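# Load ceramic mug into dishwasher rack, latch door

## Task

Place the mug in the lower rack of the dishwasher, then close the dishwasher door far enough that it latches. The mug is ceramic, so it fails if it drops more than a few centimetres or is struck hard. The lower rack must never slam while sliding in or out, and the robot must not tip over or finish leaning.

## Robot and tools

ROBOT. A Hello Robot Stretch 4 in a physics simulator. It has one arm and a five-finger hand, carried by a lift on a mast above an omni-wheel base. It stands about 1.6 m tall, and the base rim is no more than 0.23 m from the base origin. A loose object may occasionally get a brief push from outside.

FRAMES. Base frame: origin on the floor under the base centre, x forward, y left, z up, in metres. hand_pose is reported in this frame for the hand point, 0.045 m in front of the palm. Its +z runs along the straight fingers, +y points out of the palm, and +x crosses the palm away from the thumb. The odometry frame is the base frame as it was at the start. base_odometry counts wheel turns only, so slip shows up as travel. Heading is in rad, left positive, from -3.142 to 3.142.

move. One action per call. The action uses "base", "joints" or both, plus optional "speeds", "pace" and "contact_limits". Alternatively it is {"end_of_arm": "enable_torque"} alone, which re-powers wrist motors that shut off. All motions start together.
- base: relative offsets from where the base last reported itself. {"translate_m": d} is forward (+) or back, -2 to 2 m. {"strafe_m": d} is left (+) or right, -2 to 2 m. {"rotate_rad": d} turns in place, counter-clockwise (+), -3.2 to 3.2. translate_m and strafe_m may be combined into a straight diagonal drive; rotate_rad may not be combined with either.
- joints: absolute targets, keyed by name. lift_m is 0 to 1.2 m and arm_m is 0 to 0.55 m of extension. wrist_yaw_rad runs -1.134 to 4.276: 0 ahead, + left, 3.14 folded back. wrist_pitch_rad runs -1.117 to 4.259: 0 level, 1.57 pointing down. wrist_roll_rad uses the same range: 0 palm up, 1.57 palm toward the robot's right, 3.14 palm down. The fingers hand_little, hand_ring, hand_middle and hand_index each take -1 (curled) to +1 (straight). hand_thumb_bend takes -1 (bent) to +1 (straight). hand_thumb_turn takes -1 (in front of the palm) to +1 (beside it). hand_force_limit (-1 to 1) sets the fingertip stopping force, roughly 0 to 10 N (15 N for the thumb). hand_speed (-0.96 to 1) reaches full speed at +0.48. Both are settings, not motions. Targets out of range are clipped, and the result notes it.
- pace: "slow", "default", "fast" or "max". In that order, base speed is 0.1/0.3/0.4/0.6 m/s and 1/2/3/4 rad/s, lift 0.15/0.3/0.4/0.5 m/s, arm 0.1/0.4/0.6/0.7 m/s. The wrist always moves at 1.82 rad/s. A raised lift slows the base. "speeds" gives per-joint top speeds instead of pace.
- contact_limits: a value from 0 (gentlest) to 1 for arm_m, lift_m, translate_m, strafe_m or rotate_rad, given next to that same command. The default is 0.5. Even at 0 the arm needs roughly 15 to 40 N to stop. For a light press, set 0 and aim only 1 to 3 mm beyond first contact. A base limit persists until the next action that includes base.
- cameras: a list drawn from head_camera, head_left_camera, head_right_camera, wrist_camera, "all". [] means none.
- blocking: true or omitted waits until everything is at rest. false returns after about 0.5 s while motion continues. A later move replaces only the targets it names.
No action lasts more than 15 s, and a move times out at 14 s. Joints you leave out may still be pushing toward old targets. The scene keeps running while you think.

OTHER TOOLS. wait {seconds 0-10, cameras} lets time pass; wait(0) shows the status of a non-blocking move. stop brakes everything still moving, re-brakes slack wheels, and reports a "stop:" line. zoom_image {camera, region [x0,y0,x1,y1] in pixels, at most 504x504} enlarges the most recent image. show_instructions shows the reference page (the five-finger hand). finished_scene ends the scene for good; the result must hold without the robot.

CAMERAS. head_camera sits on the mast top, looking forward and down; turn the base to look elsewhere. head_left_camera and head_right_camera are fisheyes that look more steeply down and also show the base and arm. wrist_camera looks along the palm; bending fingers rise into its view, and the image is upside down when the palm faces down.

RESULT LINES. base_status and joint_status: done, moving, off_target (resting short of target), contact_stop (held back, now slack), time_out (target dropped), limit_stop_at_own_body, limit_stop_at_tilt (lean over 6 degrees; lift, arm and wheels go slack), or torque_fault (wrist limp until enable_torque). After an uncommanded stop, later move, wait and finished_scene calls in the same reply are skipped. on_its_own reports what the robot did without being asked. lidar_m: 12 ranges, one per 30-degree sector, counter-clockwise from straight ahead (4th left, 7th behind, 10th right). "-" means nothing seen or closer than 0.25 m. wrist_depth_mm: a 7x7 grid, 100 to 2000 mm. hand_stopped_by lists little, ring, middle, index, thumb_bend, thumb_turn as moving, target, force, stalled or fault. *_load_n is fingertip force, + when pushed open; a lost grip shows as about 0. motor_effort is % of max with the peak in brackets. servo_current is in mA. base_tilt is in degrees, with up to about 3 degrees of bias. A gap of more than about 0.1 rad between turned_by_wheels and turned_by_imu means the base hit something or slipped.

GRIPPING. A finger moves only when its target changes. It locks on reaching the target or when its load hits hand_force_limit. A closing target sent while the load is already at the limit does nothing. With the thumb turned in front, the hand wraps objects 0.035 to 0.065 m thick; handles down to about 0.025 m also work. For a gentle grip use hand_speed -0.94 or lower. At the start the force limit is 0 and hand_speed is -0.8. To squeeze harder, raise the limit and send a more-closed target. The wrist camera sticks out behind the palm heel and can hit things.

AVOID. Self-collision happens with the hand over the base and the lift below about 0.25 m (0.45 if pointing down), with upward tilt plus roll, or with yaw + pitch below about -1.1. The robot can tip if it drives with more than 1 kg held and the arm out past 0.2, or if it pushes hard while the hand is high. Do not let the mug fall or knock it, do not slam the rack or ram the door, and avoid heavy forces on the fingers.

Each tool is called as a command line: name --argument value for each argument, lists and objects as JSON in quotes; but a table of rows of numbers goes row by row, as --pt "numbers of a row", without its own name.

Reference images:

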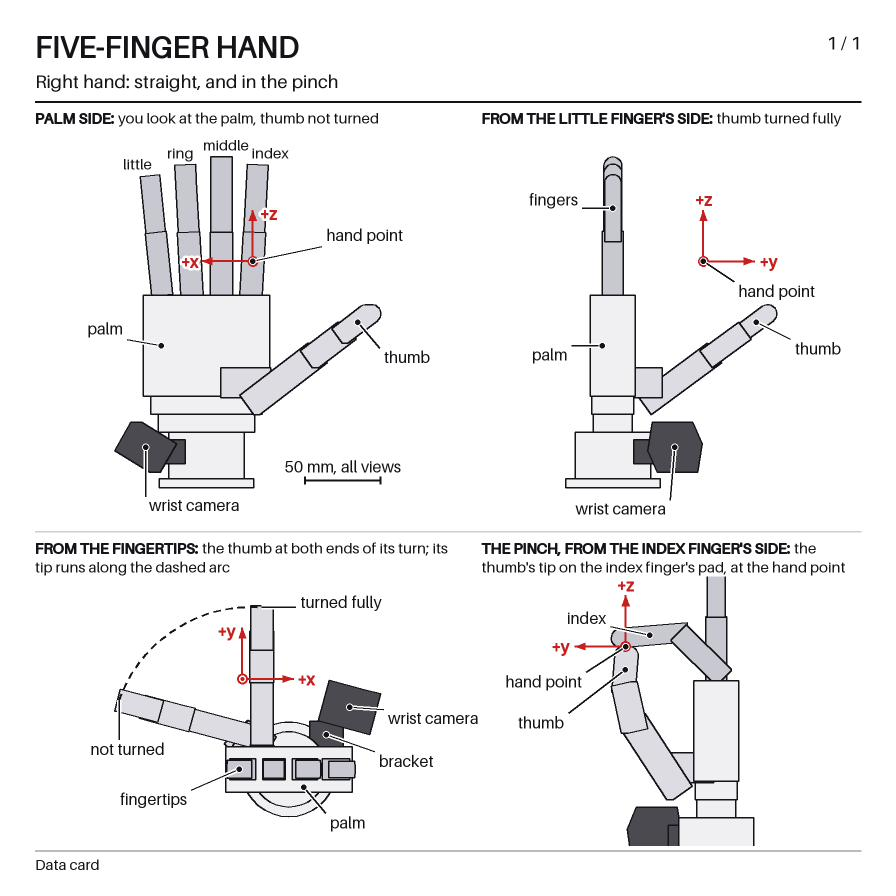

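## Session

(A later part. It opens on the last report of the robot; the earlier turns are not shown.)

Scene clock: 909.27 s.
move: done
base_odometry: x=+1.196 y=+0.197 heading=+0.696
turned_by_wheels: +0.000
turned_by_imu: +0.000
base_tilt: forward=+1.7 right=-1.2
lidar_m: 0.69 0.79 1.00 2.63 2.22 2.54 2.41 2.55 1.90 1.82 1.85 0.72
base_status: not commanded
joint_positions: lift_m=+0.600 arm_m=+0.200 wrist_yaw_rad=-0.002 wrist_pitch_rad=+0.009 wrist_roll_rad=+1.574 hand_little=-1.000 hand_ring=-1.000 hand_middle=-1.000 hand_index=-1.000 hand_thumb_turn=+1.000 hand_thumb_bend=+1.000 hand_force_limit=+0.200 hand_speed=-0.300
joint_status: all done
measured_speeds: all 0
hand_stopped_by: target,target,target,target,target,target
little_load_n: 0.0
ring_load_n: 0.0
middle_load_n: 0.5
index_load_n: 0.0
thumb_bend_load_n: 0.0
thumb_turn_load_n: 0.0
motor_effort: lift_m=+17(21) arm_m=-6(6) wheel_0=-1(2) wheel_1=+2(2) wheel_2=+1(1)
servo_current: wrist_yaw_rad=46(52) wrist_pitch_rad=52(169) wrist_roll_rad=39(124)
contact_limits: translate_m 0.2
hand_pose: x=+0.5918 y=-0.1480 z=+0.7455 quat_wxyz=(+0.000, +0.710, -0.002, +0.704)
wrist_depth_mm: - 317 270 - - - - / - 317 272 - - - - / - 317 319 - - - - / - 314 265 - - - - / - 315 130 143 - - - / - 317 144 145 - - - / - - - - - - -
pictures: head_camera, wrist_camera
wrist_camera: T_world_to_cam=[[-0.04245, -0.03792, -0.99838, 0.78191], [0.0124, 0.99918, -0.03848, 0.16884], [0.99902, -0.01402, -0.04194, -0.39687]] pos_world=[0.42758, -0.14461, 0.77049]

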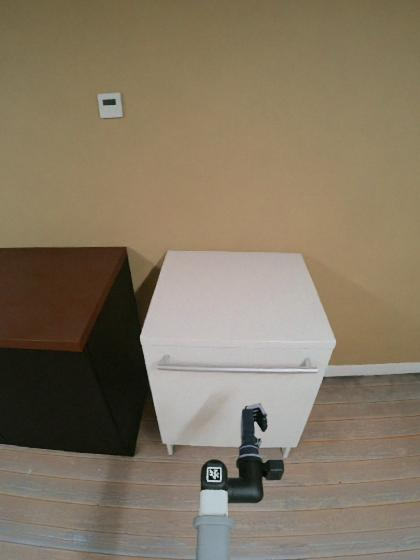

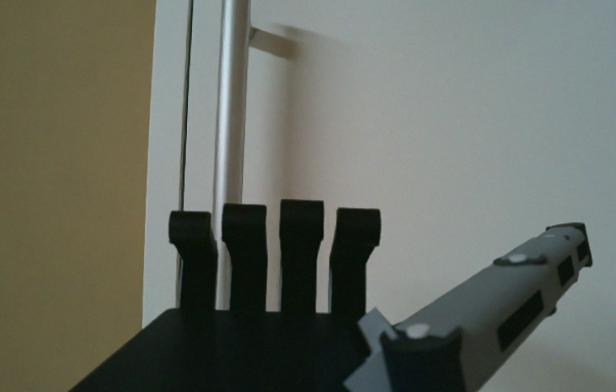

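move --joints '{"lift_m": 0.605, "wrist_pitch_rad": 1.5, "wrist_roll_rad": 3.14}'

move --joints '{"arm_m": 0.44}' --speeds '{"arm_m": 0.12}' --contact_limits '{"arm_m": 0.1}'

move --joints '{"arm_m": 0.53}' --speeds '{"arm_m": 0.03}' --contact_limits '{"arm_m": 0.4}' --cameras '["head_camera", "head_left_camera", "head_right_camera"]'

zoom_image --camera "head_camera" --region '[120, 320, 350, 480]'

Scene clock: 922.80 s.
move: done
base_odometry: x=+1.196 y=+0.197 heading=+0.696
turned_by_wheels: +0.000
turned_by_imu: -0.001
base_tilt: forward=+1.8 right=-1.2
lidar_m: 0.64 0.79 1.01 2.61 2.25 2.52 2.44 2.51 1.87 1.83 1.90 0.72
base_status: not commanded
joint_positions: lift_m=+0.605 arm_m=+0.200 wrist_yaw_rad=-0.002 wrist_pitch_rad=+1.498 wrist_roll_rad=+3.136 hand_little=-1.000 hand_ring=-1.000 hand_middle=-1.000 hand_index=-1.000 hand_thumb_turn=+1.000 hand_thumb_bend=+1.000 hand_force_limit=+0.200 hand_speed=-0.300
joint_status: all done
measured_speeds: all 0
hand_stopped_by: target,target,target,target,target,target
little_load_n: 0.0
ring_load_n: 0.0
middle_load_n: 0.0
index_load_n: 0.0
thumb_bend_load_n: 0.0
thumb_turn_load_n: 0.0
motor_effort: lift_m=+24(25) arm_m=-6(6) wheel_0=-1(2) wheel_1=+1(2) wheel_2=+1(1)
servo_current: wrist_yaw_rad=39(52) wrist_pitch_rad=46(72) wrist_roll_rad=46(104)
contact_limits: translate_m 0.2
hand_pose: x=+0.3267 y=-0.0568 z=+0.5577 quat_wxyz=(-0.026, +0.708, -0.706, +0.026)
wrist_depth_mm: 699 699 699 500 500 530 723 / 699 707 707 535 512 732 732 / 707 707 715 715 723 741 741 / 715 707 715 707 732 732 732 / 723 723 134 143 750 750 - / 715 732 144 145 741 - - / 723 - - - - - -
pictures: none

Scene clock: 925.37 s.
move: done
base_odometry: x=+1.196 y=+0.197 heading=+0.696
turned_by_wheels: +0.000
turned_by_imu: -0.001
base_tilt: forward=+1.7 right=-1.2
lidar_m: 0.70 0.75 1.00 2.63 2.25 2.56 2.41 2.54 1.93 1.83 1.90 0.73
base_status: not commanded
joint_positions: lift_m=+0.605 arm_m=+0.440 wrist_yaw_rad=-0.002 wrist_pitch_rad=+1.499 wrist_roll_rad=+3.137 hand_little=-1.000 hand_ring=-1.000 hand_middle=-1.000 hand_index=-1.000 hand_thumb_turn=+1.000 hand_thumb_bend=+1.000 hand_force_limit=+0.200 hand_speed=-0.300
joint_status: all done
measured_speeds: all 0
hand_stopped_by: target,target,target,target,target,target
little_load_n: 0.0
ring_load_n: 0.0
middle_load_n: 0.0
index_load_n: 0.0
thumb_bend_load_n: 0.0
thumb_turn_load_n: 0.0
motor_effort: lift_m=+24(24) arm_m=+6(8) wheel_0=-2(2) wheel_1=+1(2) wheel_2=+1(1)
servo_current: wrist_yaw_rad=46(52) wrist_pitch_rad=26(52) wrist_roll_rad=59(59)
contact_limits: arm_m 0.1; translate_m 0.2
hand_pose: x=+0.5664 y=-0.0568 z=+0.5577 quat_wxyz=(-0.025, +0.708, -0.706, +0.026)
wrist_depth_mm: 699 699 707 691 715 715 715 / 683 707 707 715 723 715 723 / 699 707 715 723 715 732 741 / 699 723 723 715 723 741 741 / 723 723 134 143 750 732 - / 732 741 144 144 741 - - / - - - - - - -
pictures: none

Scene clock: 928.03 s.
move: contact_stop
base_odometry: x=+1.196 y=+0.197 heading=+0.696
turned_by_wheels: -0.001
turned_by_imu: +0.001
base_tilt: forward=+1.7 right=-1.2
lidar_m: 0.73 0.78 1.00 2.63 2.20 2.55 2.42 2.54 1.90 1.83 1.89 0.71
base_status: not commanded
joint_positions: lift_m=+0.605 arm_m=+0.501 wrist_yaw_rad=-0.002 wrist_pitch_rad=+1.499 wrist_roll_rad=+3.137 hand_little=-1.000 hand_ring=-1.000 hand_middle=-1.000 hand_index=-1.000 hand_thumb_turn=+1.000 hand_thumb_bend=+1.000 hand_force_limit=+0.200 hand_speed=-0.300
joint_status: arm_m contact_stop (moved +0.061 of +0.090)
measured_speeds: all 0
hand_stopped_by: target,target,target,target,target,target
little_load_n: 0.0
ring_load_n: 0.0
middle_load_n: 0.0
index_load_n: 0.0
thumb_bend_load_n: 0.0
thumb_turn_load_n: 0.0
on_its_own: arm_m is slack since a contact_stop (your +0.530 is given up)
motor_effort: lift_m=+23(24) arm_m=+0(23) wheel_0=-3(3) wheel_1=+2(7) wheel_2=-7(15)
servo_current: wrist_yaw_rad=46(52) wrist_pitch_rad=33(52) wrist_roll_rad=26(59)
contact_limits: arm_m 0.4; translate_m 0.2
hand_pose: x=+0.6277 y=-0.0568 z=+0.5578 quat_wxyz=(-0.025, +0.708, -0.706, +0.026)
wrist_depth_mm: 683 699 699 699 699 723 715 / 699 707 715 723 732 723 750 / 707 715 707 723 732 723 741 / 707 707 715 732 723 732 750 / 715 715 134 143 741 732 - / - - 143 145 - - - / - - - - - - -

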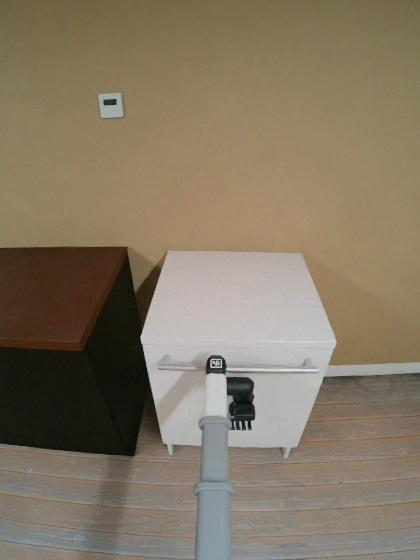

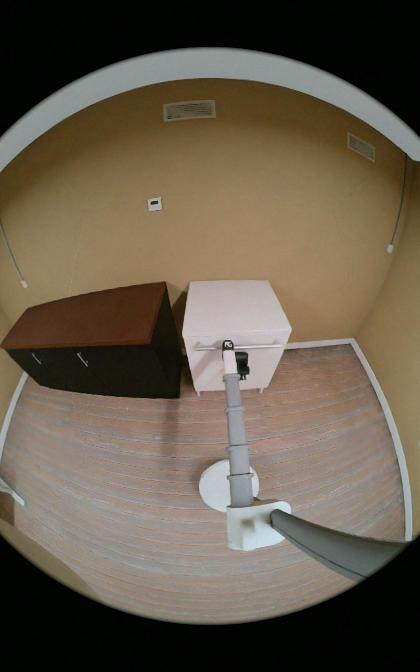

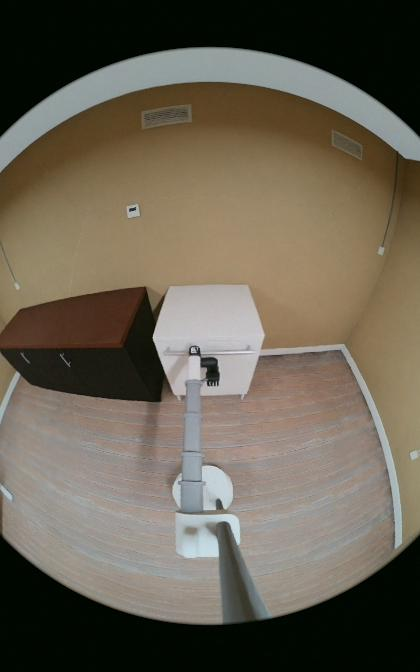

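Scaled by 2.191 from the camera's image (finer frame: 1200x1600).

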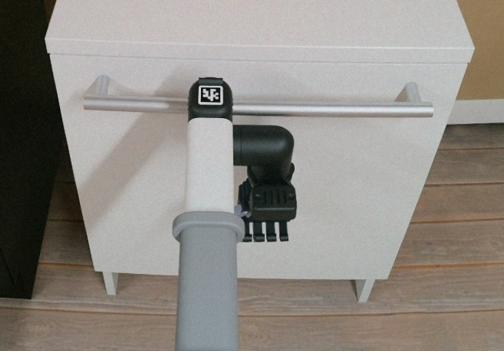

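move --joints '{"arm_m": 0.2}' --speeds '{"arm_m": 0.15}'

move --base '{"translate_m": -0.15}' --joints '{"lift_m": 0.45, "wrist_pitch_rad": 0.0, "arm_m": 0.05}' --cameras '["head_camera", "wrist_camera"]'

zoom_image --camera "head_camera" --region '[130, 300, 230, 400]'

zoom_image --camera "head_camera" --region '[240, 300, 340, 400]'

Scene clock: 944.93 s.
move: done
base_odometry: x=+1.196 y=+0.197 heading=+0.696
turned_by_wheels: +0.001
turned_by_imu: +0.000
base_tilt: forward=+1.8 right=-1.2
lidar_m: 0.67 0.80 1.03 2.61 2.26 2.57 2.43 2.54 1.89 1.81 1.86 0.72
base_status: not commanded
joint_positions: lift_m=+0.605 arm_m=+0.200 wrist_yaw_rad=-0.002 wrist_pitch_rad=+1.499 wrist_roll_rad=+3.137 hand_little=-1.000 hand_ring=-1.000 hand_middle=-1.000 hand_index=-1.000 hand_thumb_turn=+1.000 hand_thumb_bend=+1.000 hand_force_limit=+0.200 hand_speed=-0.300
joint_status: all done
measured_speeds: all 0
hand_stopped_by: target,target,target,target,target,target
little_load_n: 0.0
ring_load_n: 0.0
middle_load_n: 0.0
index_load_n: 0.0
thumb_bend_load_n: 0.0
thumb_turn_load_n: 0.0
motor_effort: lift_m=+23(23) arm_m=-6(8) wheel_0=-2(3) wheel_1=+2(2) wheel_2=+1(7)
servo_current: wrist_yaw_rad=33(52) wrist_pitch_rad=39(52) wrist_roll_rad=52(52)
contact_limits: translate_m 0.2
hand_pose: x=+0.3267 y=-0.0568 z=+0.5578 quat_wxyz=(-0.025, +0.708, -0.706, +0.026)
wrist_depth_mm: 699 699 691 496 500 525 723 / 699 699 715 530 517 732 741 / 707 707 732 715 715 741 715 / 715 715 723 723 732 732 741 / 723 723 134 143 741 741 - / 723 723 144 145 732 - - / 723 - - - - - -
pictures: none

Scene clock: 946.77 s.
move: done
base_odometry: x=+1.081 y=+0.101 heading=+0.696
turned_by_wheels: +0.000
turned_by_imu: -0.001
base_tilt: forward=+1.8 right=-1.1
lidar_m: 0.82 0.95 1.22 2.21 2.23 2.37 2.28 2.36 1.92 1.82 1.91 0.88
base_status: done
joint_positions: lift_m=+0.450 arm_m=+0.050 wrist_yaw_rad=-0.002 wrist_pitch_rad=+0.009 wrist_roll_rad=+3.137 hand_little=-1.000 hand_ring=-1.000 hand_middle=-1.000 hand_index=-1.000 hand_thumb_turn=+1.000 hand_thumb_bend=+1.000 hand_force_limit=+0.200 hand_speed=-0.300
joint_status: all done
measured_speeds: all 0
hand_stopped_by: target,target,target,target,target,target
little_load_n: 0.0
ring_load_n: 0.0
middle_load_n: 0.0
index_load_n: 0.0
thumb_bend_load_n: 0.0
thumb_turn_load_n: -0.5
motor_effort: lift_m=+17(21) arm_m=-6(7) wheel_0=+0(6) wheel_1=-1(7) wheel_2=-1(10)
servo_current: wrist_yaw_rad=46(52) wrist_pitch_rad=59(182) wrist_roll_rad=33(59)
hand_pose: x=+0.4418 y=-0.0574 z=+0.5662 quat_wxyz=(-0.496, +0.503, -0.502, +0.500)
wrist_depth_mm: - - - - - 809 - / - - - - - - - / - - - - - - - / - - - - - - - / - - 130 143 - - - / - - 143 144 - - - / - - - - - - -
wrist_camera: T_world_to_cam=[[-0.03151, 0.99845, -0.04599, 0.11544], [0.01948, 0.04662, 0.99872, -0.57183], [0.99931, 0.03057, -0.02092, -0.26268]] pos_world=[0.27728, -0.08057, 0.57091]

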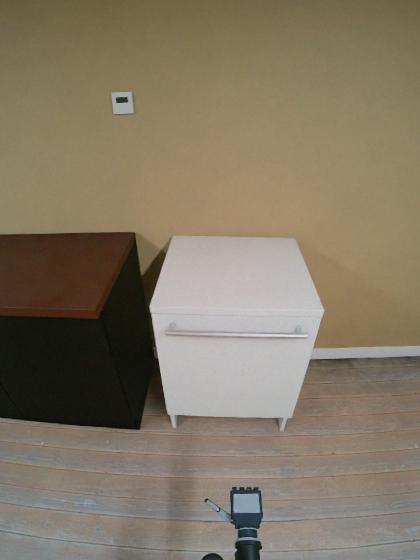

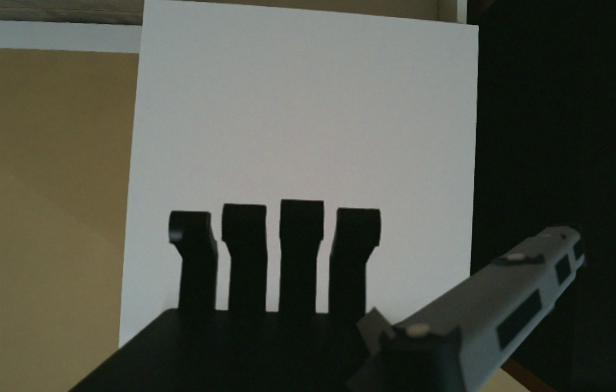

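Scaled by 5.040 from the camera's image (finer frame: 1200x1600).

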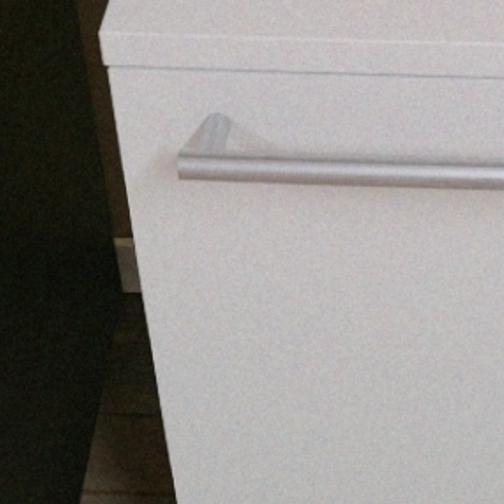

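Scaled by 5.040 from the camera's image (finer frame: 1200x1600).

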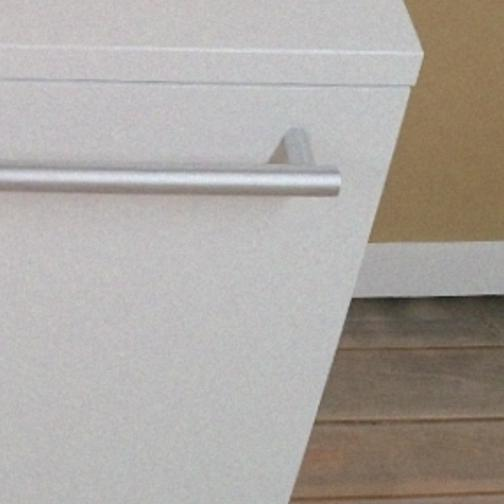

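move --base '{"strafe_m": -0.75, "translate_m": 0.3}'

move --base '{"rotate_rad": 0.85}' --cameras '["head_camera"]'

zoom_image --camera "head_camera" --region '[60, 240, 360, 500]'

Scene clock: 960.73 s.
move: done
base_odometry: x=+1.792 y=-0.283 heading=+0.696
turned_by_wheels: +0.000
turned_by_imu: -0.001
base_tilt: forward=+1.7 right=-1.4
lidar_m: 1.15 0.71 0.77 2.23 3.03 2.66 2.58 1.57 1.14 1.06 1.10 1.20
base_status: done
joint_positions: lift_m=+0.450 arm_m=+0.050 wrist_yaw_rad=-0.002 wrist_pitch_rad=+0.009 wrist_roll_rad=+3.137 hand_little=-1.000 hand_ring=-1.000 hand_middle=-1.000 hand_index=-1.000 hand_thumb_turn=+1.000 hand_thumb_bend=+1.000 hand_force_limit=+0.200 hand_speed=-0.300
joint_status: not commanded
measured_speeds: all 0
hand_stopped_by: target,target,target,target,target,target
little_load_n: 0.0
ring_load_n: 0.0
middle_load_n: 0.0
index_load_n: 0.0
thumb_bend_load_n: 0.0
thumb_turn_load_n: 0.0
motor_effort: lift_m=+17(18) arm_m=-6(6) wheel_0=-1(9) wheel_1=+1(8) wheel_2=-1(7)
servo_current: wrist_yaw_rad=39(52) wrist_pitch_rad=52(65) wrist_roll_rad=46(59)
hand_pose: x=+0.4418 y=-0.0574 z=+0.5662 quat_wxyz=(-0.496, +0.503, -0.501, +0.500)
wrist_depth_mm: - - - - - - - / - - - - - - - / - - - - - - - / - - - - - - - / - - 130 143 - - - / - - 143 - - - - / - - - - - - -
pictures: none

Scene clock: 962.33 s.
move: done
base_odometry: x=+1.792 y=-0.283 heading=+1.546
turned_by_wheels: +0.850
turned_by_imu: +0.849
base_tilt: forward=+1.8 right=-1.3
lidar_m: 0.70 1.31 2.98 2.87 2.58 2.00 1.23 1.05 1.08 1.29 1.17 0.71
base_status: done
joint_positions: lift_m=+0.450 arm_m=+0.050 wrist_yaw_rad=-0.002 wrist_pitch_rad=+0.009 wrist_roll_rad=+3.137 hand_little=-1.000 hand_ring=-1.000 hand_middle=-1.000 hand_index=-1.000 hand_thumb_turn=+1.000 hand_thumb_bend=+1.000 hand_force_limit=+0.200 hand_speed=-0.300
joint_status: not commanded
measured_speeds: all 0
hand_stopped_by: target,target,target,target,target,target
little_load_n: 0.0
ring_load_n: 0.0
middle_load_n: 0.0
index_load_n: 0.0
thumb_bend_load_n: 0.0
thumb_turn_load_n: 0.0
motor_effort: lift_m=+18(18) arm_m=-6(6) wheel_0=+0(7) wheel_1=+0(7) wheel_2=-2(9)
servo_current: wrist_yaw_rad=39(46) wrist_pitch_rad=52(65) wrist_roll_rad=39(52)
hand_pose: x=+0.4418 y=-0.0573 z=+0.5662 quat_wxyz=(-0.496, +0.503, -0.501, +0.500)
wrist_depth_mm: - - - - 976 1078 1098 / - - - - - 1430 1464 / - - - - - - - / - - - - - - - / - - 131 143 - - - / - - 144 144 - - - / - - - - - - -

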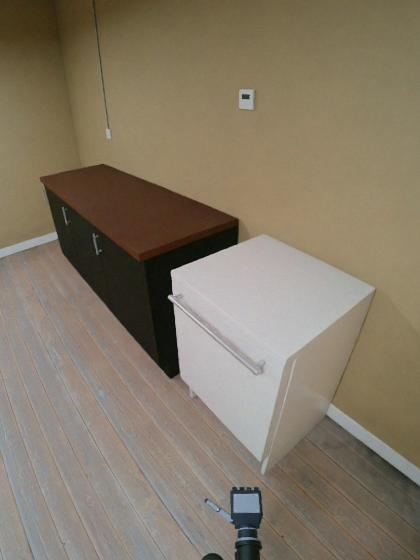

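Scaled by 1.680 from the camera's image (finer frame: 1200x1600).

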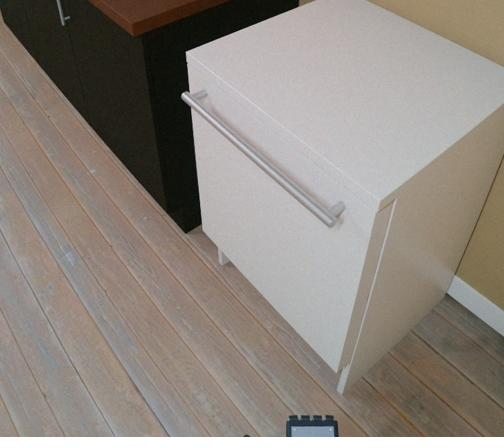

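zoom_image --camera "head_camera" --region '[240, 330, 330, 480]'

zoom_image --camera "head_camera" --region '[260, 330, 320, 390]'

Scaled by 3.360 from the camera's image (finer frame: 1200x1600).

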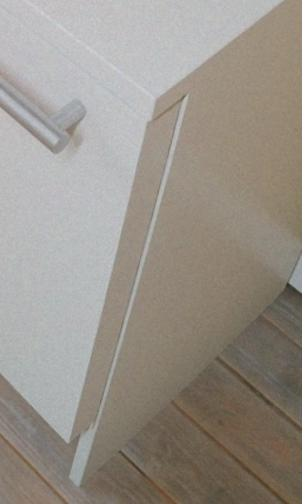

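Scaled by 8.400 from the camera's image (finer frame: 1200x1600).

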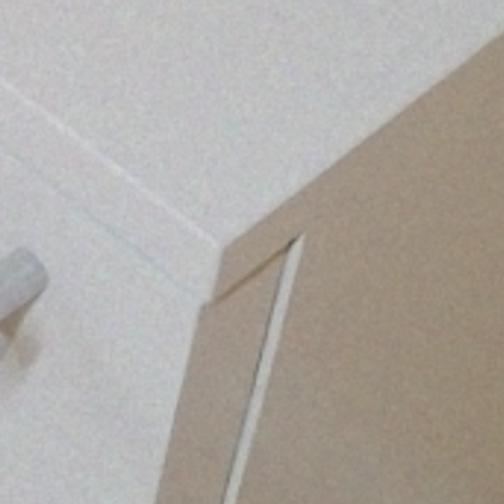

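finished_scene

The scene is finished: the task was done.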